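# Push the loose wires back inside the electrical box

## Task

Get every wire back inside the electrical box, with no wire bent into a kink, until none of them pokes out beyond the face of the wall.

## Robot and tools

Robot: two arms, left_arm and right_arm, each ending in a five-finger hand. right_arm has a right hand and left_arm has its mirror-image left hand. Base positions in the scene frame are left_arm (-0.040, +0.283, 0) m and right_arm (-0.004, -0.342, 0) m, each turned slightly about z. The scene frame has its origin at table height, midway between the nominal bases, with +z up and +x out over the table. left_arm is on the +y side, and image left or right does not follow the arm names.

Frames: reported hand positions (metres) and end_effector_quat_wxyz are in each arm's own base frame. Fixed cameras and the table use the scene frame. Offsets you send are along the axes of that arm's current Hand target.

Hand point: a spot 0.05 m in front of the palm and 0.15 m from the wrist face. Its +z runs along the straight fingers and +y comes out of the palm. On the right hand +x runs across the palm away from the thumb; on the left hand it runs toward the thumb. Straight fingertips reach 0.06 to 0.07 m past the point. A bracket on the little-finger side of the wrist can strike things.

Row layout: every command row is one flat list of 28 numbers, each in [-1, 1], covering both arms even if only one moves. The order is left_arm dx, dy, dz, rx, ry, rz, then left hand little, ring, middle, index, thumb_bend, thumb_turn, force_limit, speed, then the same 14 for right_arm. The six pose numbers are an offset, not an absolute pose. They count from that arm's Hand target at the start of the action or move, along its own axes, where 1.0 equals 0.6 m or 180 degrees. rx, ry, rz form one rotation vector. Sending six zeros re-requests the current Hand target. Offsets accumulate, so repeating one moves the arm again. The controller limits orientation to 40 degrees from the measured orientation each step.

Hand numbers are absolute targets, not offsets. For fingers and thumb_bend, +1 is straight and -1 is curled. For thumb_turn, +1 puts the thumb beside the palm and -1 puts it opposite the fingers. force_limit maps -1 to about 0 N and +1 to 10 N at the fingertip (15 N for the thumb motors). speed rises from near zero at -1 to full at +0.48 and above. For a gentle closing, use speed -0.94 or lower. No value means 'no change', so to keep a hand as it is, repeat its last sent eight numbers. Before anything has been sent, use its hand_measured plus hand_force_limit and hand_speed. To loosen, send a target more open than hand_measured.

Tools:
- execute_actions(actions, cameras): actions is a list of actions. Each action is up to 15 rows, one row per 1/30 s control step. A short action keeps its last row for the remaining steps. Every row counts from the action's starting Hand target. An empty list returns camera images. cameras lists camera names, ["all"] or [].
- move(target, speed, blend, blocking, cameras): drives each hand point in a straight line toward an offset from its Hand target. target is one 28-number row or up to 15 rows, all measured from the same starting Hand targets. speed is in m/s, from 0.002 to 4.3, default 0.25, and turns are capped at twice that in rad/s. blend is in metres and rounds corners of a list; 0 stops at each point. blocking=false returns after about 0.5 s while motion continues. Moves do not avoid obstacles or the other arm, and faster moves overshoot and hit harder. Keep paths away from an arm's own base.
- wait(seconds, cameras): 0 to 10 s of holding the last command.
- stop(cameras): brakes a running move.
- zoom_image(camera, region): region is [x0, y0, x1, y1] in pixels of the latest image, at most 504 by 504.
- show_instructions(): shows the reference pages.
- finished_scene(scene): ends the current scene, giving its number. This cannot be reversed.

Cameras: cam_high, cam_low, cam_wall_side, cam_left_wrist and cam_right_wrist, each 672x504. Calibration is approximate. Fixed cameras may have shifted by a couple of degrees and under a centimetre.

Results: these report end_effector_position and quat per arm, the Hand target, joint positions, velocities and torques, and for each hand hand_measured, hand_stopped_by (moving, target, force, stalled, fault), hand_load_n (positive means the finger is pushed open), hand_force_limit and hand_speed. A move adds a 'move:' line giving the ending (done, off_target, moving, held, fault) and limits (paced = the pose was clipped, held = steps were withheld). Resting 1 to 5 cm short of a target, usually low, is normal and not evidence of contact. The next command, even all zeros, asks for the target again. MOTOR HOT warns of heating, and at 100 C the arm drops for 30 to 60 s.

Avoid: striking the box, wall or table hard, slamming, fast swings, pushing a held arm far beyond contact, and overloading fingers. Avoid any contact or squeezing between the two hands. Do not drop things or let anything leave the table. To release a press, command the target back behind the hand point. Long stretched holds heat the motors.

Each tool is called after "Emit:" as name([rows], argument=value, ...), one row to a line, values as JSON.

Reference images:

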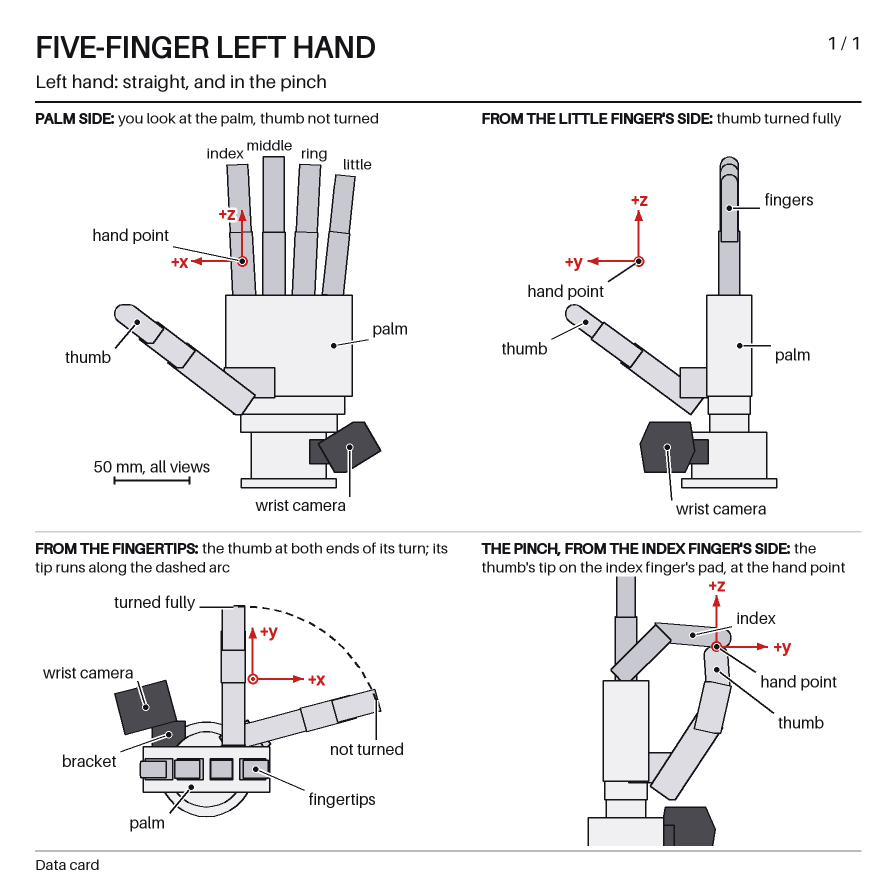

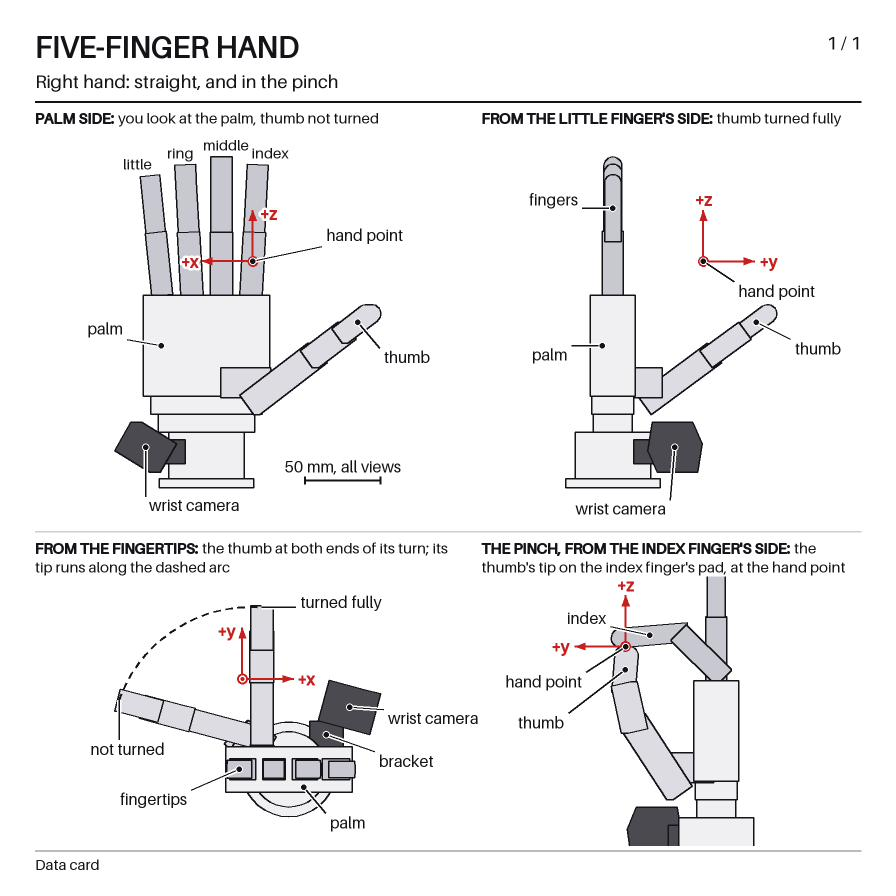

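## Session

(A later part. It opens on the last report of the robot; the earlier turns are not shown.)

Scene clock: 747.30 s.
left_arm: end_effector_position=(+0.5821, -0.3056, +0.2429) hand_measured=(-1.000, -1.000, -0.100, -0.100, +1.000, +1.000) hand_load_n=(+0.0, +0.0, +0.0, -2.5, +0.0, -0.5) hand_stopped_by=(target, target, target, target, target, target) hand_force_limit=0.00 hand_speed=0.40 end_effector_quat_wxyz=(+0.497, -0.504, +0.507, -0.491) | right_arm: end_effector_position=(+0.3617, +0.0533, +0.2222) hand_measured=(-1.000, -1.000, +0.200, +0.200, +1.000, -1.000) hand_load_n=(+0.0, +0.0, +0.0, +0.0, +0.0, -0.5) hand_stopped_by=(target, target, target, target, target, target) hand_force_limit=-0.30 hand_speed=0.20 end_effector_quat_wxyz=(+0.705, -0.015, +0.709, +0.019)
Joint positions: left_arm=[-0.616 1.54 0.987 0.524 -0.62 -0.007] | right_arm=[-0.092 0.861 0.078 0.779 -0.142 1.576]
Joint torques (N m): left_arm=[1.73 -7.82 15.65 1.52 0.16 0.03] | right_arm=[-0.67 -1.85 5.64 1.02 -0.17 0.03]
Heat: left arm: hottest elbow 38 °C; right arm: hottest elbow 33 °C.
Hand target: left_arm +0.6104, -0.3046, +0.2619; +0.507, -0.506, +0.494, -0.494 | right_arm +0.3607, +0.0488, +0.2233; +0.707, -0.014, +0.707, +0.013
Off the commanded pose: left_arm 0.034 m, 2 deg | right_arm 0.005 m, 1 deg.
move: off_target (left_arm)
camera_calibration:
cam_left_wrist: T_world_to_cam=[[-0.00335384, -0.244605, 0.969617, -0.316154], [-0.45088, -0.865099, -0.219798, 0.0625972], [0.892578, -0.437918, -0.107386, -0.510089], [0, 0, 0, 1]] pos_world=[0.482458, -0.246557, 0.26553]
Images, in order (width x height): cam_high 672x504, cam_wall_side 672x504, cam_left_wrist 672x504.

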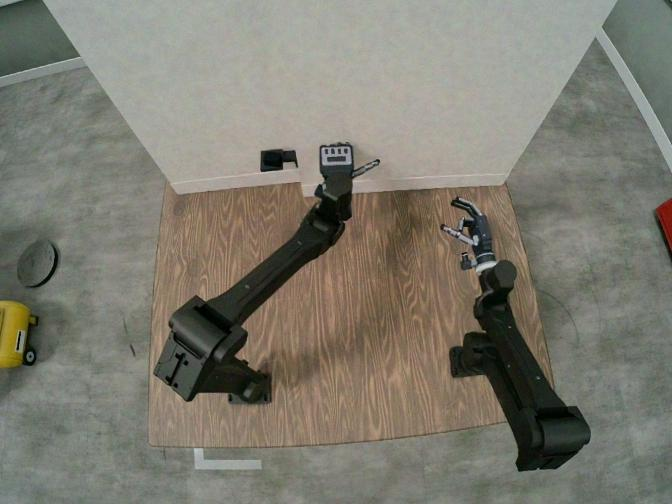

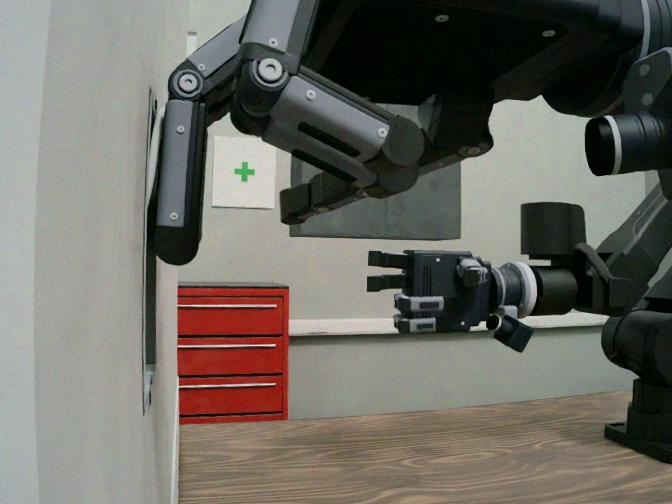

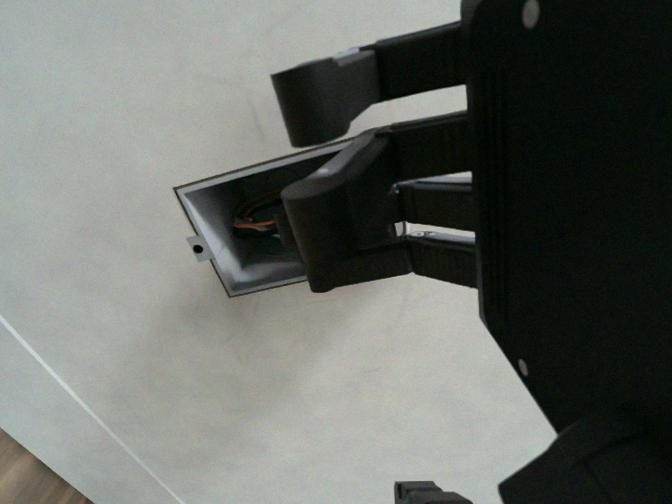

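Emit:
move([
  [-0.018,0.045,-0.012,0,0,0,-1,-1,-0.1,-0.1,1,1,0,0.4,0,0,0,0,0,0,-1,-1,0.2,0.2,1,-1,-0.3,0.2],
], speed=0.06, cameras=["cam_wall_side","cam_high","cam_left_wrist"])

Emit:
zoom_image(camera="cam_high", region=[310, 130, 370, 180])

Emit:
zoom_image(camera="cam_wall_side", region=[100, 20, 340, 440])

Scene clock: 752.53 s.
left_arm: end_effector_position=(+0.5830, -0.3072, +0.2424) hand_measured=(-1.000, -1.000, -0.100, -0.100, +1.000, +1.000) hand_load_n=(+0.0, +0.0, -0.5, -2.5, +0.0, +0.0) hand_stopped_by=(target, target, target, target, target, target) hand_force_limit=0.00 hand_speed=0.40 end_effector_quat_wxyz=(+0.497, -0.500, +0.500, -0.502) | right_arm: end_effector_position=(+0.3617, +0.0533, +0.2222) hand_measured=(-1.000, -1.000, +0.200, +0.200, +1.000, -1.000) hand_load_n=(+0.0, +0.0, +0.0, +0.0, +0.0, +0.0) hand_stopped_by=(target, target, target, target, target, target) hand_force_limit=-0.30 hand_speed=0.20 end_effector_quat_wxyz=(+0.705, -0.015, +0.709, +0.019)
Joint positions: left_arm=[-0.615 1.55 0.975 0.575 -0.611 -0.006] | right_arm=[-0.092 0.861 0.078 0.779 -0.142 1.576]
Joint torques (N m): left_arm=[2.49 -7.53 11.02 2.62 0.21 0.01] | right_arm=[-0.62 -1.85 5.64 0.99 -0.17 0.03]
Heat: left arm: hottest elbow 38 °C; right arm: hottest elbow 33 °C.
Hand target: left_arm +0.6030, -0.2939, +0.2351; +0.507, -0.506, +0.494, -0.494 | right_arm +0.3607, +0.0488, +0.2233; +0.707, -0.014, +0.707, +0.013
Off the commanded pose: left_arm 0.025 m, 2 deg | right_arm 0.005 m, 1 deg.
move: off_target (left_arm)
camera_calibration:
cam_left_wrist: T_world_to_cam=[[-0.0279311, -0.229458, 0.972918, -0.297948], [-0.452728, -0.864848, -0.216967, 0.0620063], [0.891211, -0.446527, -0.0797259, -0.520126], [0, 0, 0, 1]] pos_world=[0.483292, -0.246991, 0.261865]
Images, in order (width x height): cam_high 672x504, cam_wall_side 672x504, cam_left_wrist 672x504.

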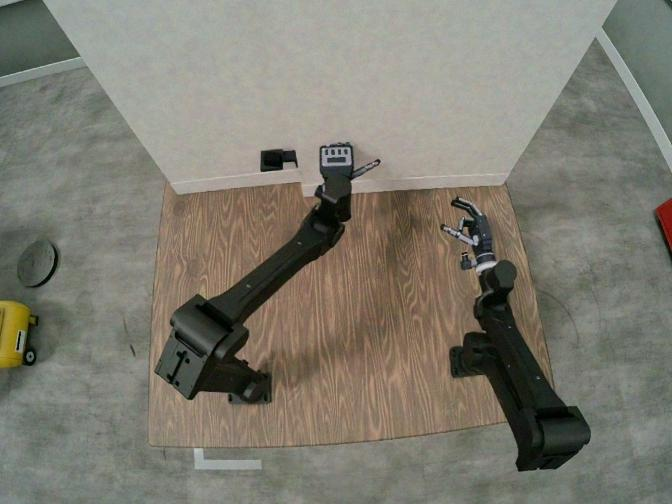

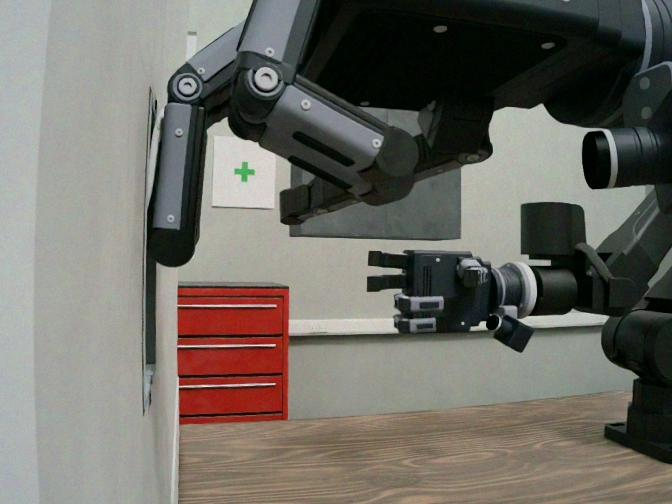

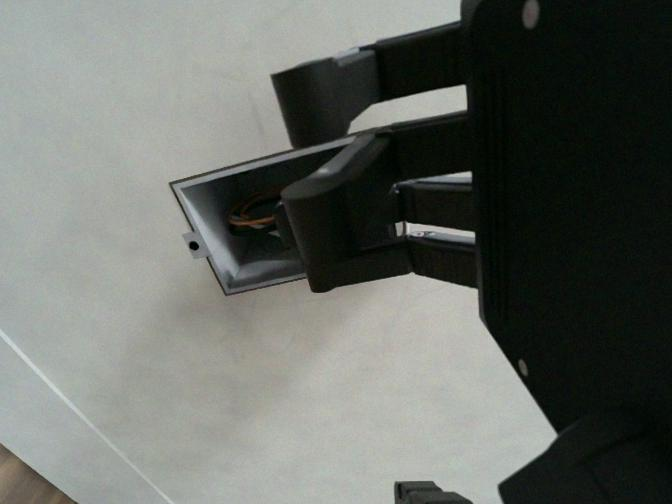

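Scaled by 8.400 from the camera's 672x504 image, which has a finer 960x720 frame.

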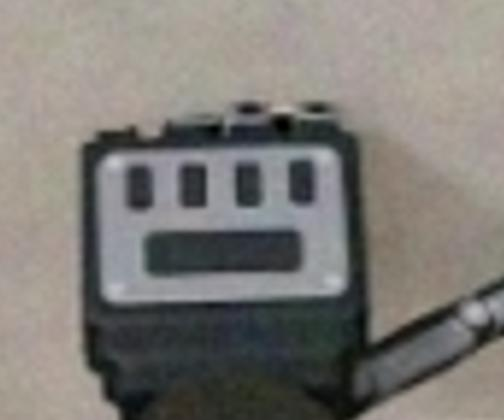

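Scaled by 1.200 from the camera's 672x504 image, which has a finer 960x720 frame.

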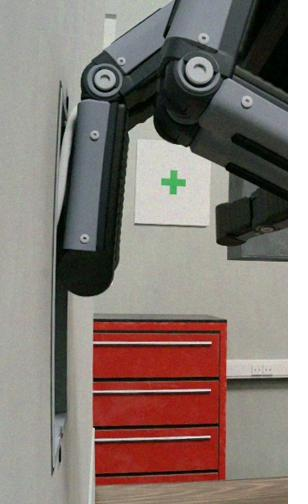

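Emit:
move([
  [-0.01,-0.01,-0.055,0,0,0,-1,-1,-0.1,-0.1,1,1,0,0.4,0,0,0,0,0,0,-1,-1,0.2,0.2,1,-1,-0.3,0.2],
], speed=0.06, cameras=["cam_wall_side","cam_high","cam_left_wrist"])

Emit:
zoom_image(camera="cam_high", region=[310, 130, 370, 180])

Emit:
zoom_image(camera="cam_wall_side", region=[100, 20, 340, 440])

Scene clock: 759.07 s.
left_arm: end_effector_position=(+0.5692, -0.2901, +0.2199) hand_measured=(-1.000, -1.000, -0.100, -0.100, +1.000, +1.000) hand_load_n=(+0.0, +0.0, +0.5, +0.0, +0.0, +0.0) hand_stopped_by=(target, target, target, target, target, target) hand_force_limit=0.00 hand_speed=0.40 end_effector_quat_wxyz=(+0.501, -0.509, +0.507, -0.483) | right_arm: end_effector_position=(+0.3617, +0.0533, +0.2222) hand_measured=(-1.000, -1.000, +0.200, +0.200, +1.000, -1.000) hand_load_n=(+0.0, +0.0, +0.0, +0.0, +0.0, -0.5) hand_stopped_by=(target, target, target, target, target, target) hand_force_limit=-0.30 hand_speed=0.20 end_effector_quat_wxyz=(+0.705, -0.015, +0.709, +0.019)
Joint positions: left_arm=[-0.611 1.532 0.912 0.58 -0.631 -0.006] | right_arm=[-0.092 0.861 0.078 0.779 -0.142 1.576]
Joint torques (N m): left_arm=[-0.5 -11.46 9.66 2.29 -0.2 0.01] | right_arm=[-0.62 -1.79 5.65 1.03 -0.17 0.02]
Heat: left arm: hottest elbow 37 °C; right arm: hottest elbow 33 °C.
Hand target: left_arm +0.5698, -0.2888, +0.2409; +0.507, -0.506, +0.494, -0.494 | right_arm +0.3607, +0.0488, +0.2233; +0.707, -0.014, +0.707, +0.013
Off the commanded pose: left_arm 0.021 m, 2 deg | right_arm 0.005 m, 1 deg.
move: off_target (left_arm)
camera_calibration:
cam_left_wrist: T_world_to_cam=[[0.00859641, -0.251666, 0.967776, -0.298521], [-0.438471, -0.870757, -0.222542, 0.0570613], [0.898704, -0.422428, -0.117834, -0.490913], [0, 0, 0, 1]] pos_world=[0.468772, -0.232817, 0.243753]
Images, in order (width x height): cam_high 672x504, cam_wall_side 672x504, cam_left_wrist 672x504.

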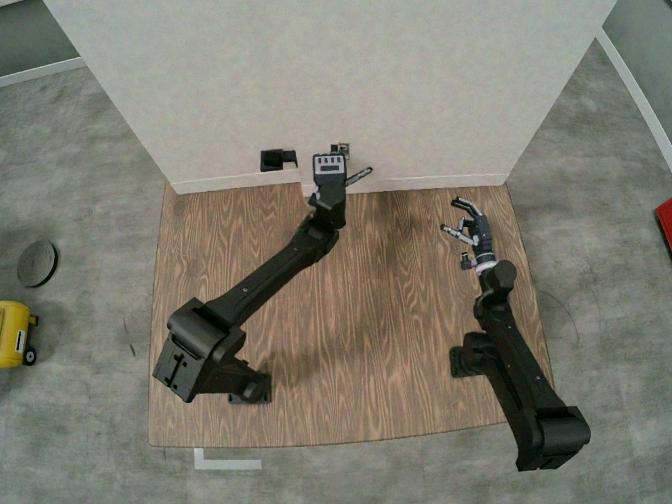

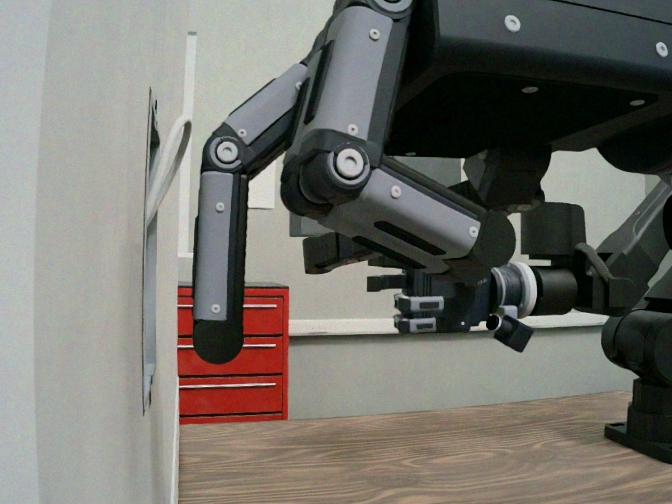

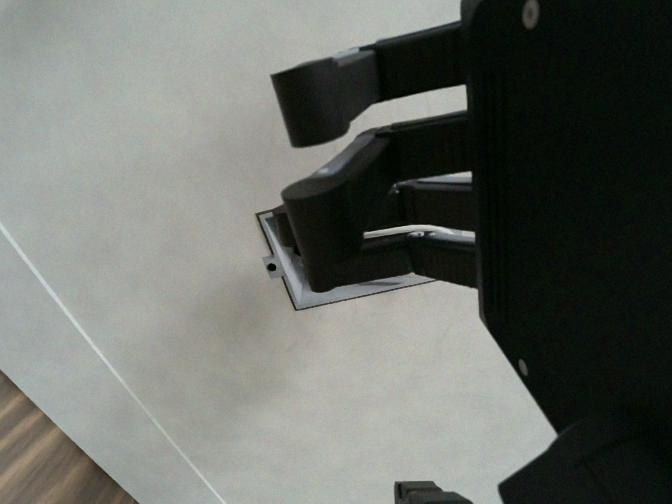

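Scaled by 8.400 from the camera's 672x504 image, which has a finer 960x720 frame.

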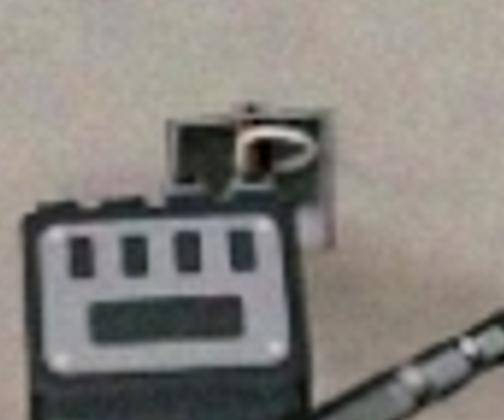

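Scaled by 1.200 from the camera's 672x504 image, which has a finer 960x720 frame.

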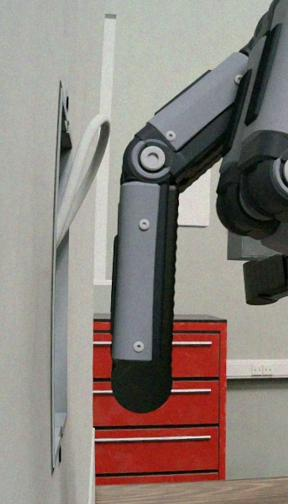

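Emit:
move([
  [0.012,-0.025,0.0,0,0,0,-1,-1,-0.1,-0.1,1,1,0,0.4,0,0,0,0,0,0,-1,-1,0.2,0.2,1,-1,-0.3,0.2],
  [0.01,-0.025,0.04,0,0,0,-1,-1,-0.1,-0.1,1,1,0,0.4,0,0,0,0,0,0,-1,-1,0.2,0.2,1,-1,-0.3,0.2],
], speed=0.05, cameras=["cam_wall_side","cam_high"])

Emit:
zoom_image(camera="cam_high", region=[310, 130, 370, 180])

Emit:
zoom_image(camera="cam_wall_side", region=[100, 20, 340, 440])

Scene clock: 768.17 s.
left_arm: end_effector_position=(+0.5771, -0.2903, +0.2334) hand_measured=(-1.000, -1.000, -0.100, -0.100, +1.000, +1.000) hand_load_n=(+0.0, +0.0, +0.0, +0.0, +0.0, +0.0) hand_stopped_by=(target, target, target, target, target, target) hand_force_limit=0.00 hand_speed=0.40 end_effector_quat_wxyz=(+0.501, -0.508, +0.506, -0.485) | right_arm: end_effector_position=(+0.3617, +0.0533, +0.2222) hand_measured=(-1.000, -1.000, +0.200, +0.200, +1.000, -1.000) hand_load_n=(+0.0, +0.0, +0.0, +0.0, +0.0, -0.5) hand_stopped_by=(target, target, target, target, target, target) hand_force_limit=-0.30 hand_speed=0.20 end_effector_quat_wxyz=(+0.705, -0.015, +0.709, +0.019)
Joint positions: left_arm=[-0.601 1.526 0.945 0.546 -0.62 -0.006] | right_arm=[-0.092 0.861 0.078 0.779 -0.142 1.576]
Joint torques (N m): left_arm=[0.26 -8.94 14.05 1.59 0.14 0.02] | right_arm=[-0.73 -1.73 5.64 0.99 -0.18 0.03]
Heat: left arm: hottest elbow 37 °C; right arm: hottest elbow 33 °C.
Hand target: left_arm +0.5939, -0.2943, +0.2560; +0.507, -0.506, +0.494, -0.494 | right_arm +0.3607, +0.0488, +0.2233; +0.707, -0.014, +0.707, +0.013
Off the commanded pose: left_arm 0.028 m, 2 deg | right_arm 0.005 m, 1 deg.
move: off_target (left_arm)
Images, in order (width x height): cam_high 672x504, cam_wall_side 672x504.

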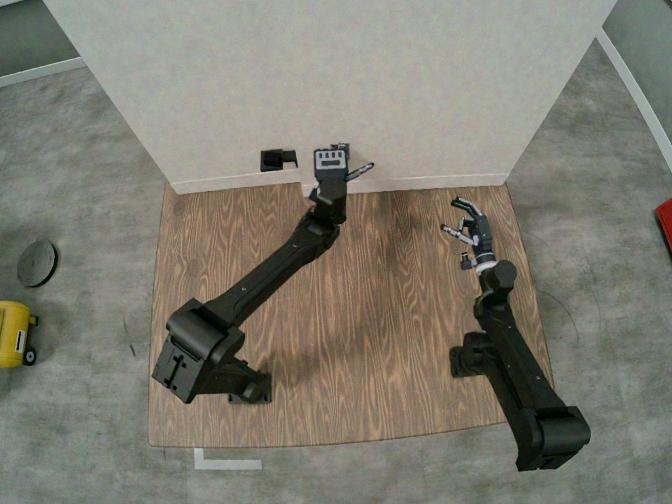

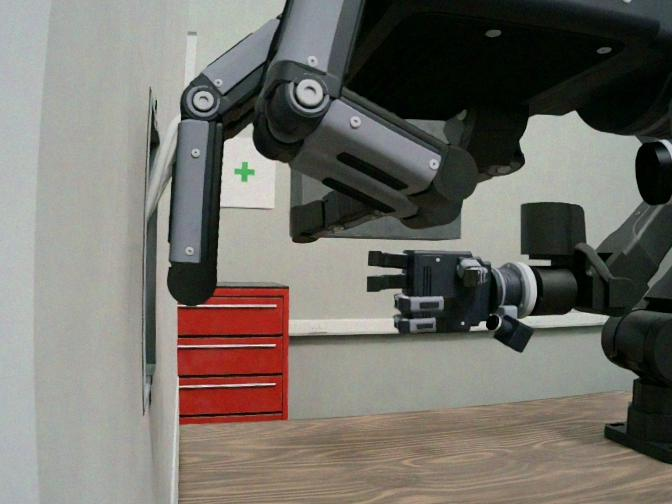

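Scaled by 8.400 from the camera's 672x504 image, which has a finer 960x720 frame.

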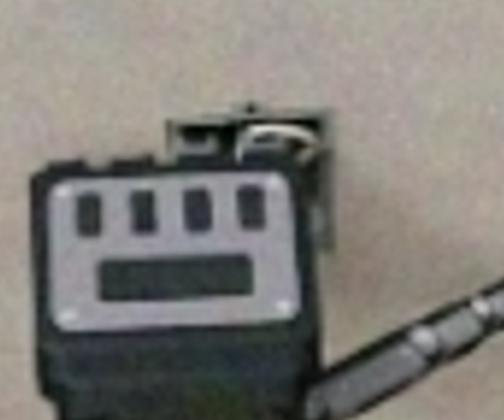

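Scaled by 1.200 from the camera's 672x504 image, which has a finer 960x720 frame.

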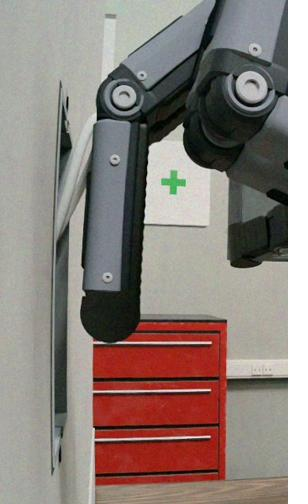

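Emit:
move([
  [0.018,0.0,0.002,0,0,0,-1,-1,-0.1,-0.1,1,1,0,0.4,0,0,0,0,0,0,-1,-1,0.2,0.2,1,-1,-0.3,0.2],
  [0.017,0.005,0.027,0,0,0,-1,-1,-0.1,-0.1,1,1,0,0.4,0,0,0,0,0,0,-1,-1,0.2,0.2,1,-1,-0.3,0.2],
], speed=0.05, cameras=["cam_wall_side","cam_high"])

Emit:
zoom_image(camera="cam_high", region=[310, 130, 370, 180])

Emit:
zoom_image(camera="cam_wall_side", region=[100, 20, 340, 440])

Scene clock: 774.43 s.
left_arm: end_effector_position=(+0.5912, -0.2977, +0.2201) hand_measured=(-1.000, -1.000, -0.100, -0.100, +1.000, +1.000) hand_load_n=(+0.0, +0.0, +0.0, -0.5, +0.0, +0.0) hand_stopped_by=(target, target, target, target, target, target) hand_force_limit=0.00 hand_speed=0.40 end_effector_quat_wxyz=(+0.500, -0.510, +0.512, -0.477) | right_arm: end_effector_position=(+0.3617, +0.0533, +0.2222) hand_measured=(-1.000, -1.000, +0.200, +0.200, +1.000, -1.000) hand_load_n=(+0.0, +0.0, -0.5, +0.0, +0.0, -0.5) hand_stopped_by=(target, target, target, target, target, target) hand_force_limit=-0.30 hand_speed=0.20 end_effector_quat_wxyz=(+0.705, -0.015, +0.709, +0.019)
Joint positions: left_arm=[-0.598 1.581 0.984 0.543 -0.619 -0.005] | right_arm=[-0.092 0.861 0.078 0.779 -0.142 1.576]
Joint torques (N m): left_arm=[0.5 -10.29 14.79 1.72 0.17 0.02] | right_arm=[-0.79 -1.79 5.63 0.98 -0.17 0.02]
Heat: left arm: hottest elbow 39 °C; right arm: hottest elbow 33 °C.
Hand target: left_arm +0.6104, -0.3041, +0.2531; +0.507, -0.506, +0.494, -0.494 | right_arm +0.3607, +0.0488, +0.2233; +0.707, -0.014, +0.707, +0.013
Off the commanded pose: left_arm 0.039 m, 3 deg | right_arm 0.005 m, 1 deg.
move: off_target (left_arm)
Images, in order (width x height): cam_high 672x504, cam_wall_side 672x504.

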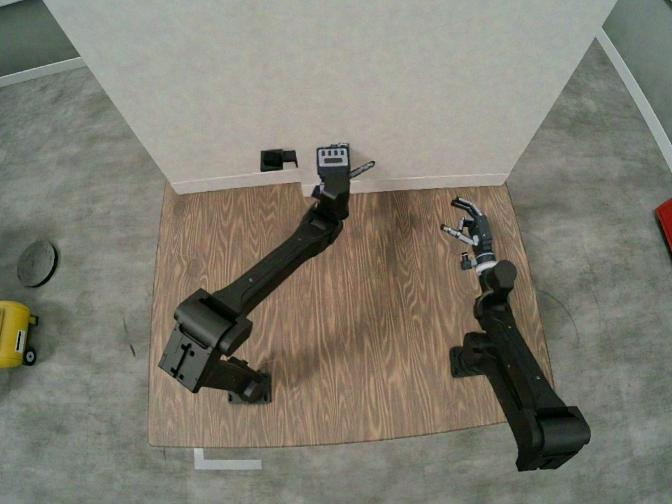

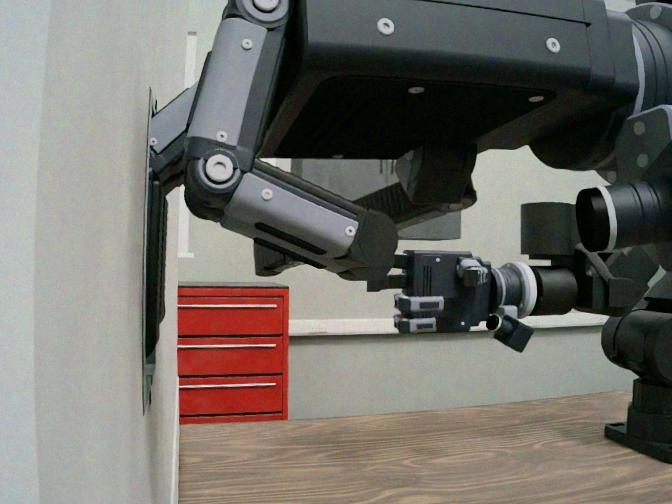

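Scaled by 8.400 from the camera's 672x504 image, which has a finer 960x720 frame.

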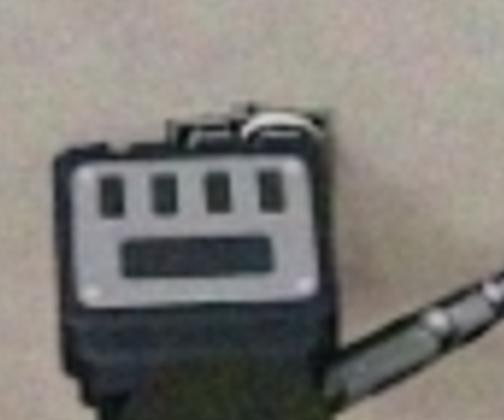

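Scaled by 1.200 from the camera's 672x504 image, which has a finer 960x720 frame.

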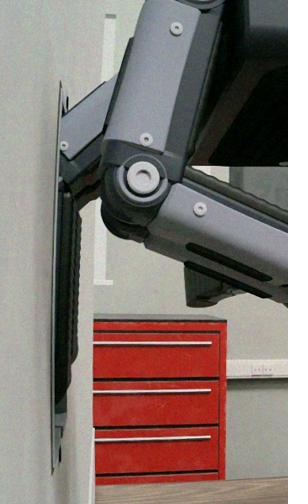

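Emit:
move([
  [0.0,-0.025,0.02,0,0,0,-1,-1,-0.1,-0.1,1,1,0,0.4,0,0,0,0,0,0,-1,-1,0.2,0.2,1,-1,-0.3,0.2],
], speed=0.05, cameras=["cam_wall_side","cam_high","cam_left_wrist"])

Emit:
zoom_image(camera="cam_high", region=[310, 130, 370, 180])

Emit:
zoom_image(camera="cam_wall_side", region=[100, 20, 340, 440])

Scene clock: 780.37 s.
left_arm: end_effector_position=(+0.5946, -0.2973, +0.2202) hand_measured=(-1.000, -1.000, -0.100, -0.100, +1.000, +1.000) hand_load_n=(+0.0, +0.0, -1.0, -1.0, +0.0, +0.0) hand_stopped_by=(target, target, target, target, target, target) hand_force_limit=0.00 hand_speed=0.40 end_effector_quat_wxyz=(+0.499, -0.510, +0.523, -0.467) | right_arm: end_effector_position=(+0.3617, +0.0533, +0.2222) hand_measured=(-1.000, -1.000, +0.200, +0.200, +1.000, -1.000) hand_load_n=(+0.0, +0.0, +0.0, +0.0, +0.0, +0.0) hand_stopped_by=(target, target, target, target, target, target) hand_force_limit=-0.30 hand_speed=0.20 end_effector_quat_wxyz=(+0.705, -0.015, +0.709, +0.019)
Joint positions: left_arm=[-0.593 1.581 1.006 0.494 -0.612 -0.001] | right_arm=[-0.092 0.861 0.078 0.779 -0.142 1.576]
Joint torques (N m): left_arm=[0.91 -10.64 16.62 1.89 0.41 0] | right_arm=[-0.62 -1.79 5.63 0.99 -0.17 0.03]
Heat: left arm: hottest elbow 41 °C; right arm: hottest elbow 33 °C.
Hand target: left_arm +0.6223, -0.3038, +0.2680; +0.507, -0.506, +0.494, -0.494 | right_arm +0.3607, +0.0488, +0.2233; +0.707, -0.014, +0.707, +0.013
Off the commanded pose: left_arm 0.056 m, 5 deg | right_arm 0.005 m, 1 deg.
move: off_target (left_arm)
camera_calibration:
cam_left_wrist: T_world_to_cam=[[0.0423387, -0.277745, 0.959721, -0.326899], [-0.447594, -0.864068, -0.230317, 0.0710855], [0.893234, -0.419815, -0.160901, -0.503147], [0, 0, 0, 1]] pos_world=[0.495086, -0.2406, 0.249148]
Images, in order (width x height): cam_high 672x504, cam_wall_side 672x504, cam_left_wrist 672x504.

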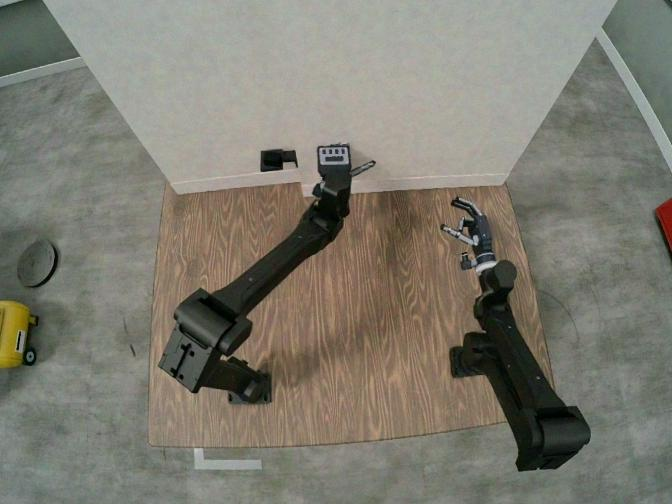

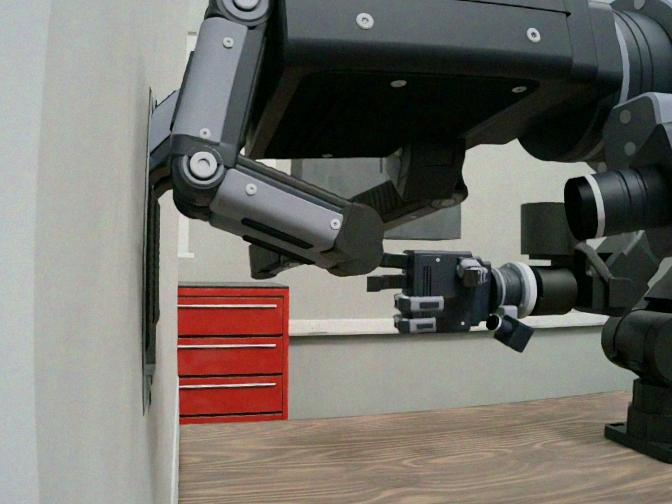

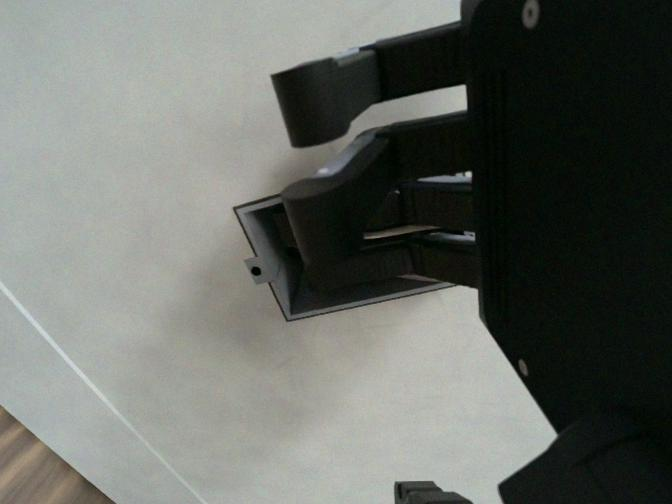

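Scaled by 8.400 from the camera's 672x504 image, which has a finer 960x720 frame.

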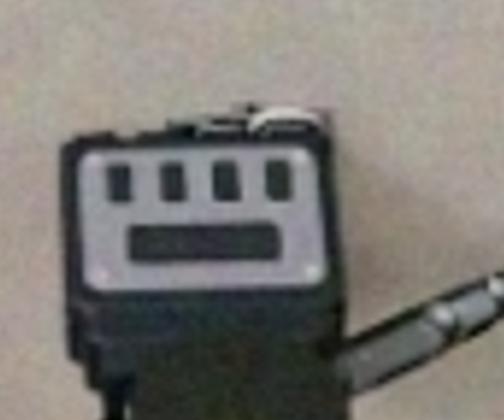

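Scaled by 1.200 from the camera's 672x504 image, which has a finer 960x720 frame.

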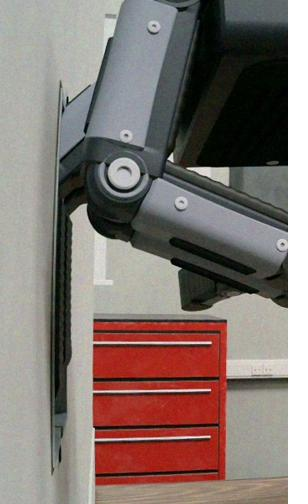

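Emit:
move([
  [0.0,0.0,-0.14,0,0,0,-1,-1,-0.1,-0.1,1,1,0,0.4,0,0,0,0,0,0,-1,-1,0.2,0.2,1,-1,-0.3,0.2],
], speed=0.1, cameras=["cam_wall_side","cam_high","cam_left_wrist"])

Emit:
zoom_image(camera="cam_high", region=[310, 130, 370, 180])

Emit:
zoom_image(camera="cam_wall_side", region=[100, 20, 340, 440])

Scene clock: 784.83 s.
left_arm: end_effector_position=(+0.5398, -0.3033, +0.2460) hand_measured=(-1.000, -1.000, -0.100, -0.100, +1.000, +1.000) hand_load_n=(+0.0, +0.0, +0.0, +0.0, +0.0, -0.5) hand_stopped_by=(target, target, target, target, target, target) hand_force_limit=0.00 hand_speed=0.40 end_effector_quat_wxyz=(+0.505, -0.508, +0.510, -0.477) | right_arm: end_effector_position=(+0.3617, +0.0533, +0.2222) hand_measured=(-1.000, -1.000, +0.200, +0.200, +1.000, -1.000) hand_load_n=(+0.0, +0.0, +0.0, +0.0, +0.0, -0.5) hand_stopped_by=(target, target, target, target, target, target) hand_force_limit=-0.30 hand_speed=0.20 end_effector_quat_wxyz=(+0.705, -0.015, +0.709, +0.019)
Joint positions: left_arm=[-0.677 1.452 0.91 0.493 -0.703 -0.001] | right_arm=[-0.092 0.861 0.078 0.779 -0.142 1.576]
Joint torques (N m): left_arm=[-1.08 -10.46 9.98 2.71 -0.2 -0.04] | right_arm=[-0.73 -1.79 5.64 0.99 -0.17 0.02]
Heat: left arm: hottest elbow 41 °C; right arm: hottest elbow 33 °C.
Hand target: left_arm +0.5384, -0.3058, +0.2678; +0.507, -0.506, +0.494, -0.494 | right_arm +0.3607, +0.0488, +0.2233; +0.707, -0.014, +0.707, +0.013
Off the commanded pose: left_arm 0.022 m, 3 deg | right_arm 0.005 m, 1 deg.
move: off_target (left_arm)
camera_calibration:
cam_left_wrist: T_world_to_cam=[[0.0150146, -0.263051, 0.964665, -0.333026], [-0.434112, -0.870817, -0.230703, 0.0381718], [0.900734, -0.415309, -0.127269, -0.463525], [0, 0, 0, 1]] pos_world=[0.439083, -0.246868, 0.271072]
Images, in order (width x height): cam_high 672x504, cam_wall_side 672x504, cam_left_wrist 672x504.

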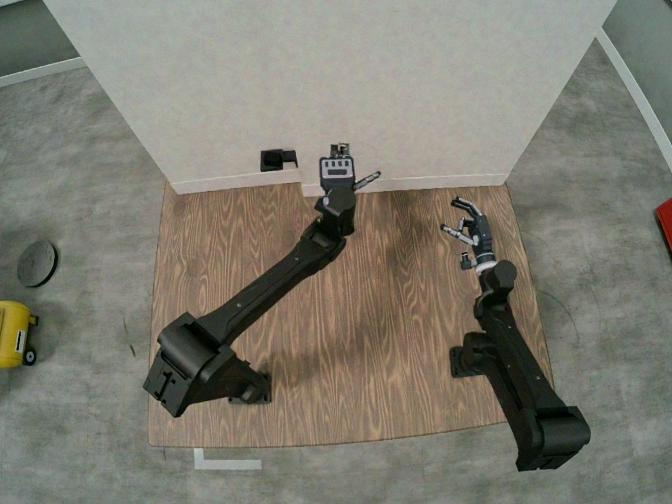

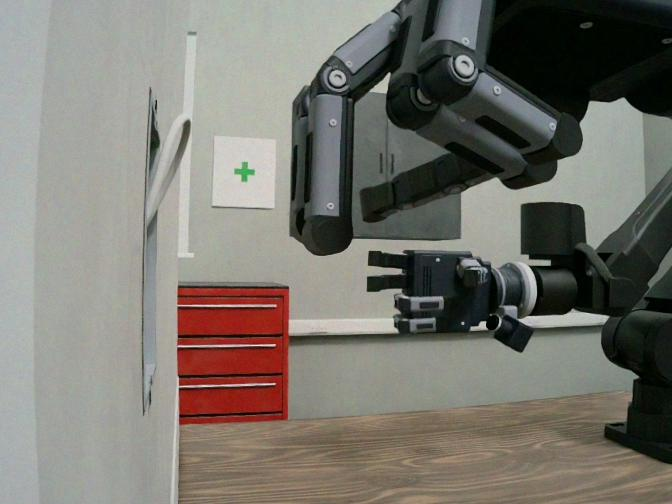

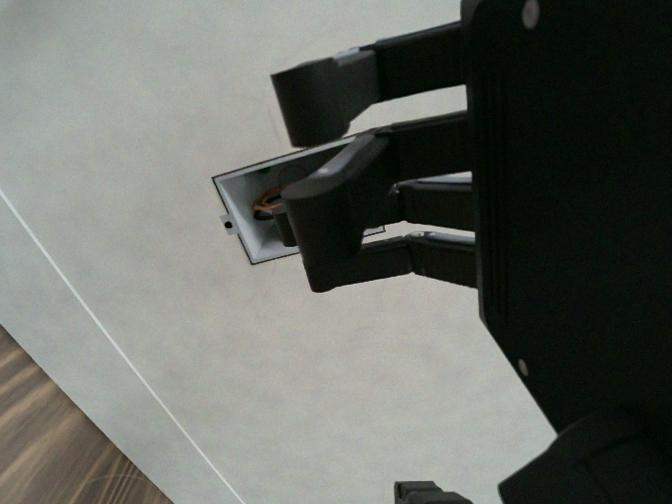

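Scaled by 8.400 from the camera's 672x504 image, which has a finer 960x720 frame.

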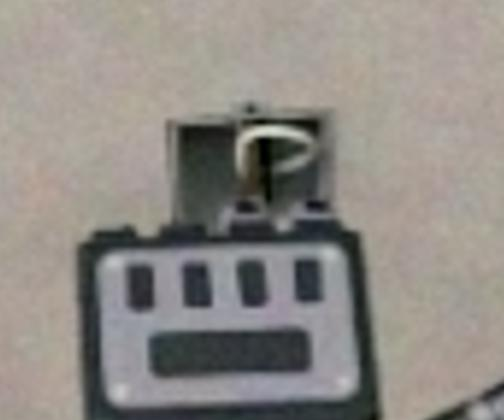

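Scaled by 1.200 from the camera's 672x504 image, which has a finer 960x720 frame.

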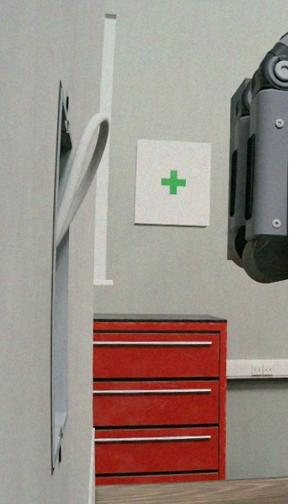

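Emit:
move([
  [-0.006,0.0,0.085,0,0,0,-1,-1,-0.1,-0.1,1,1,0,0.4,0,0,0,0,0,0,-1,-1,0.2,0.2,1,-1,-0.3,0.2],
], speed=0.08, cameras=["cam_wall_side","cam_high"])

Emit:
zoom_image(camera="cam_high", region=[310, 130, 370, 180])

Emit:
zoom_image(camera="cam_wall_side", region=[100, 20, 340, 440])

Scene clock: 791.47 s.
left_arm: end_effector_position=(+0.5721, -0.2934, +0.2399) hand_measured=(-1.000, -1.000, -0.100, -0.100, +1.000, +1.000) hand_load_n=(-0.5, +0.0, +0.0, +0.0, +0.0, +0.0) hand_stopped_by=(target, target, target, target, target, target) hand_force_limit=0.00 hand_speed=0.40 end_effector_quat_wxyz=(+0.502, -0.509, +0.513, -0.475) | right_arm: end_effector_position=(+0.3617, +0.0533, +0.2222) hand_measured=(-1.000, -1.000, +0.200, +0.200, +1.000, -1.000) hand_load_n=(+0.0, +0.0, +0.0, +0.0, +0.0, +0.0) hand_stopped_by=(target, target, target, target, target, target) hand_force_limit=-0.30 hand_speed=0.20 end_effector_quat_wxyz=(+0.705, -0.015, +0.709, +0.019)
Joint positions: left_arm=[-0.615 1.507 0.959 0.493 -0.638 -0.001] | right_arm=[-0.092 0.861 0.078 0.779 -0.142 1.576]
Joint torques (N m): left_arm=[-0.03 -8.88 14.27 2.37 0.15 -0.03] | right_arm=[-0.67 -1.79 5.63 1.01 -0.17 0.02]
Heat: left arm: hottest elbow 41 °C; right arm: hottest elbow 33 °C.
Hand target: left_arm +0.5892, -0.3011, +0.2679; +0.507, -0.506, +0.494, -0.494 | right_arm +0.3607, +0.0488, +0.2233; +0.707, -0.014, +0.707, +0.013
Off the commanded pose: left_arm 0.034 m, 3 deg | right_arm 0.005 m, 1 deg.
move: off_target (left_arm)
Images, in order (width x height): cam_high 672x504, cam_wall_side 672x504.

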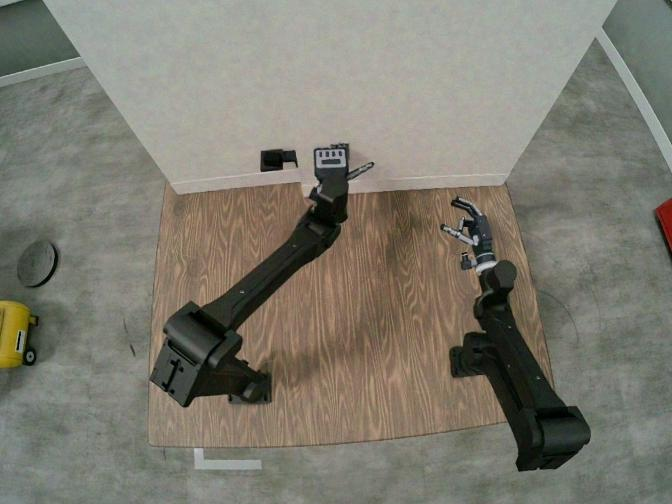

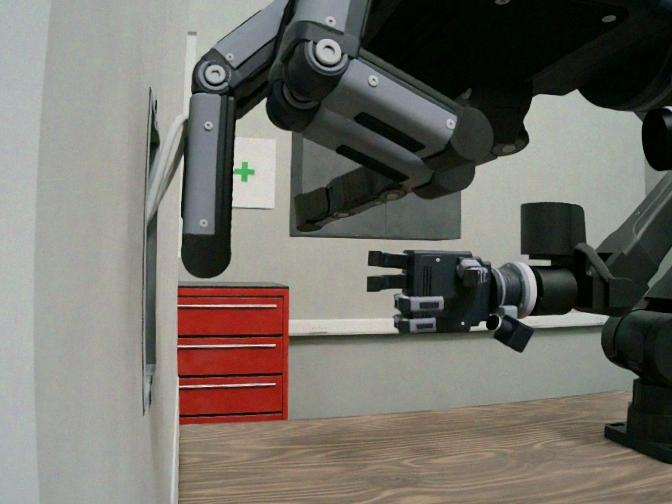

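Scaled by 8.400 from the camera's 672x504 image, which has a finer 960x720 frame.

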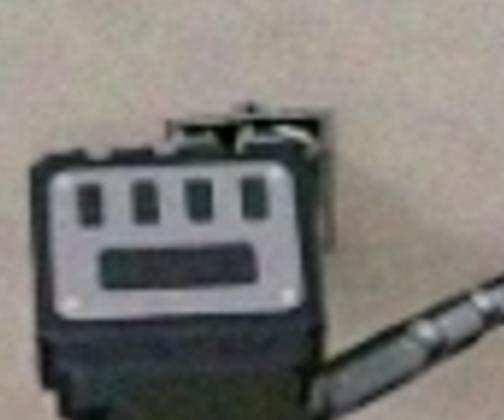

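Scaled by 1.200 from the camera's 672x504 image, which has a finer 960x720 frame.

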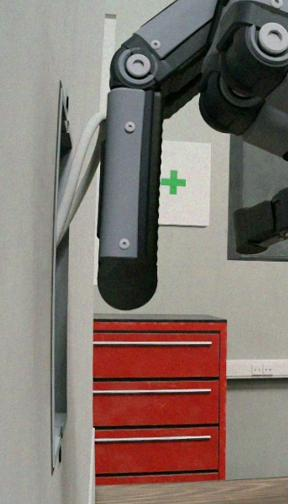

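Emit:
move([
  [0.009,0.003,0.035,0,0,0,-1,-1,-0.1,-0.1,1,1,0,0.4,0,0,0,0,0,0,-1,-1,0.2,0.2,1,-1,-0.3,0.2],
], speed=0.05, cameras=["cam_wall_side","cam_high"])

Emit:
zoom_image(camera="cam_high", region=[310, 130, 370, 180])

Emit:
zoom_image(camera="cam_wall_side", region=[100, 20, 340, 440])

Scene clock: 795.30 s.
left_arm: end_effector_position=(+0.5814, -0.2969, +0.2412) hand_measured=(-1.000, -1.000, -0.100, -0.100, +1.000, +1.000) hand_load_n=(+0.0, +0.0, +0.0, -2.0, +0.0, -0.5) hand_stopped_by=(target, target, target, target, target, target) hand_force_limit=0.00 hand_speed=0.40 end_effector_quat_wxyz=(+0.502, -0.508, +0.512, -0.477) | right_arm: end_effector_position=(+0.3617, +0.0533, +0.2222) hand_measured=(-1.000, -1.000, +0.200, +0.200, +1.000, -1.000) hand_load_n=(+0.0, +0.0, +0.0, +0.0, -0.5, +0.0) hand_stopped_by=(target, target, target, target, target, target) hand_force_limit=-0.30 hand_speed=0.20 end_effector_quat_wxyz=(+0.705, -0.015, +0.709, +0.019)
Joint positions: left_arm=[-0.609 1.529 0.985 0.493 -0.63 -0.001] | right_arm=[-0.092 0.861 0.078 0.779 -0.142 1.576]
Joint torques (N m): left_arm=[0.85 -7.41 16.38 2.3 0.49 -0.02] | right_arm=[-0.67 -1.79 5.61 1.01 -0.18 0.03]
Heat: left arm: hottest elbow 40 °C; right arm: hottest elbow 33 °C.
Hand target: left_arm +0.6103, -0.3060, +0.2663; +0.507, -0.506, +0.494, -0.494 | right_arm +0.3607, +0.0488, +0.2233; +0.707, -0.014, +0.707, +0.013
Off the commanded pose: left_arm 0.039 m, 3 deg | right_arm 0.005 m, 1 deg.
move: off_target (left_arm)
Images, in order (width x height): cam_high 672x504, cam_wall_side 672x504.

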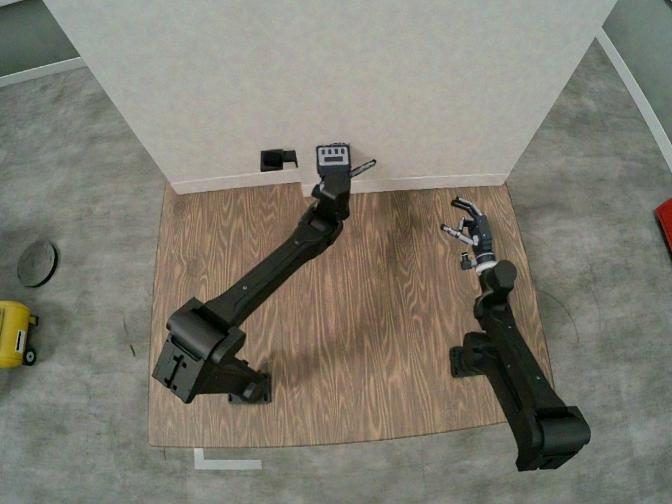

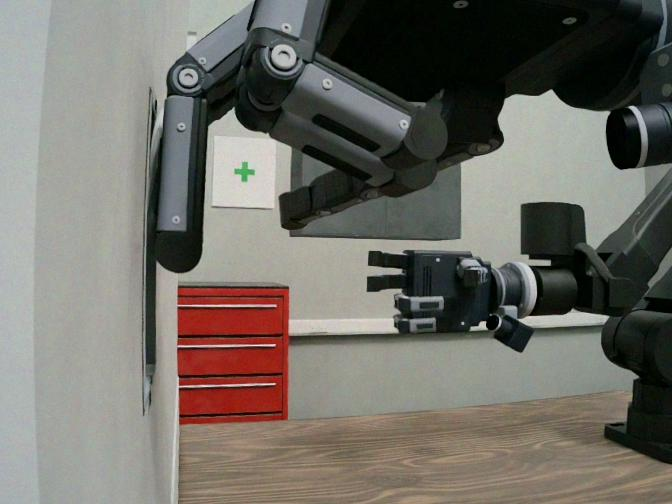

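Scaled by 8.400 from the camera's 672x504 image, which has a finer 960x720 frame.

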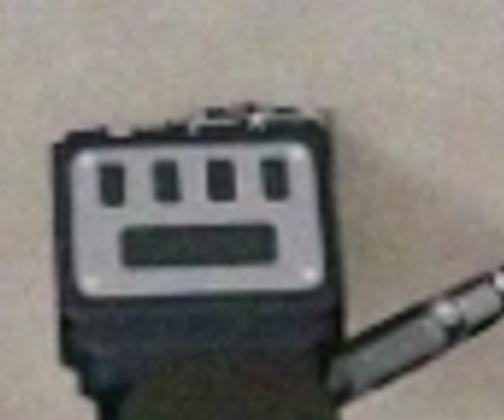

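Scaled by 1.200 from the camera's 672x504 image, which has a finer 960x720 frame.

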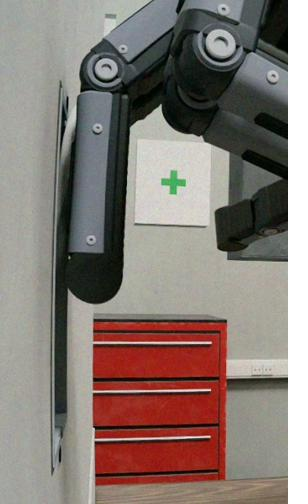

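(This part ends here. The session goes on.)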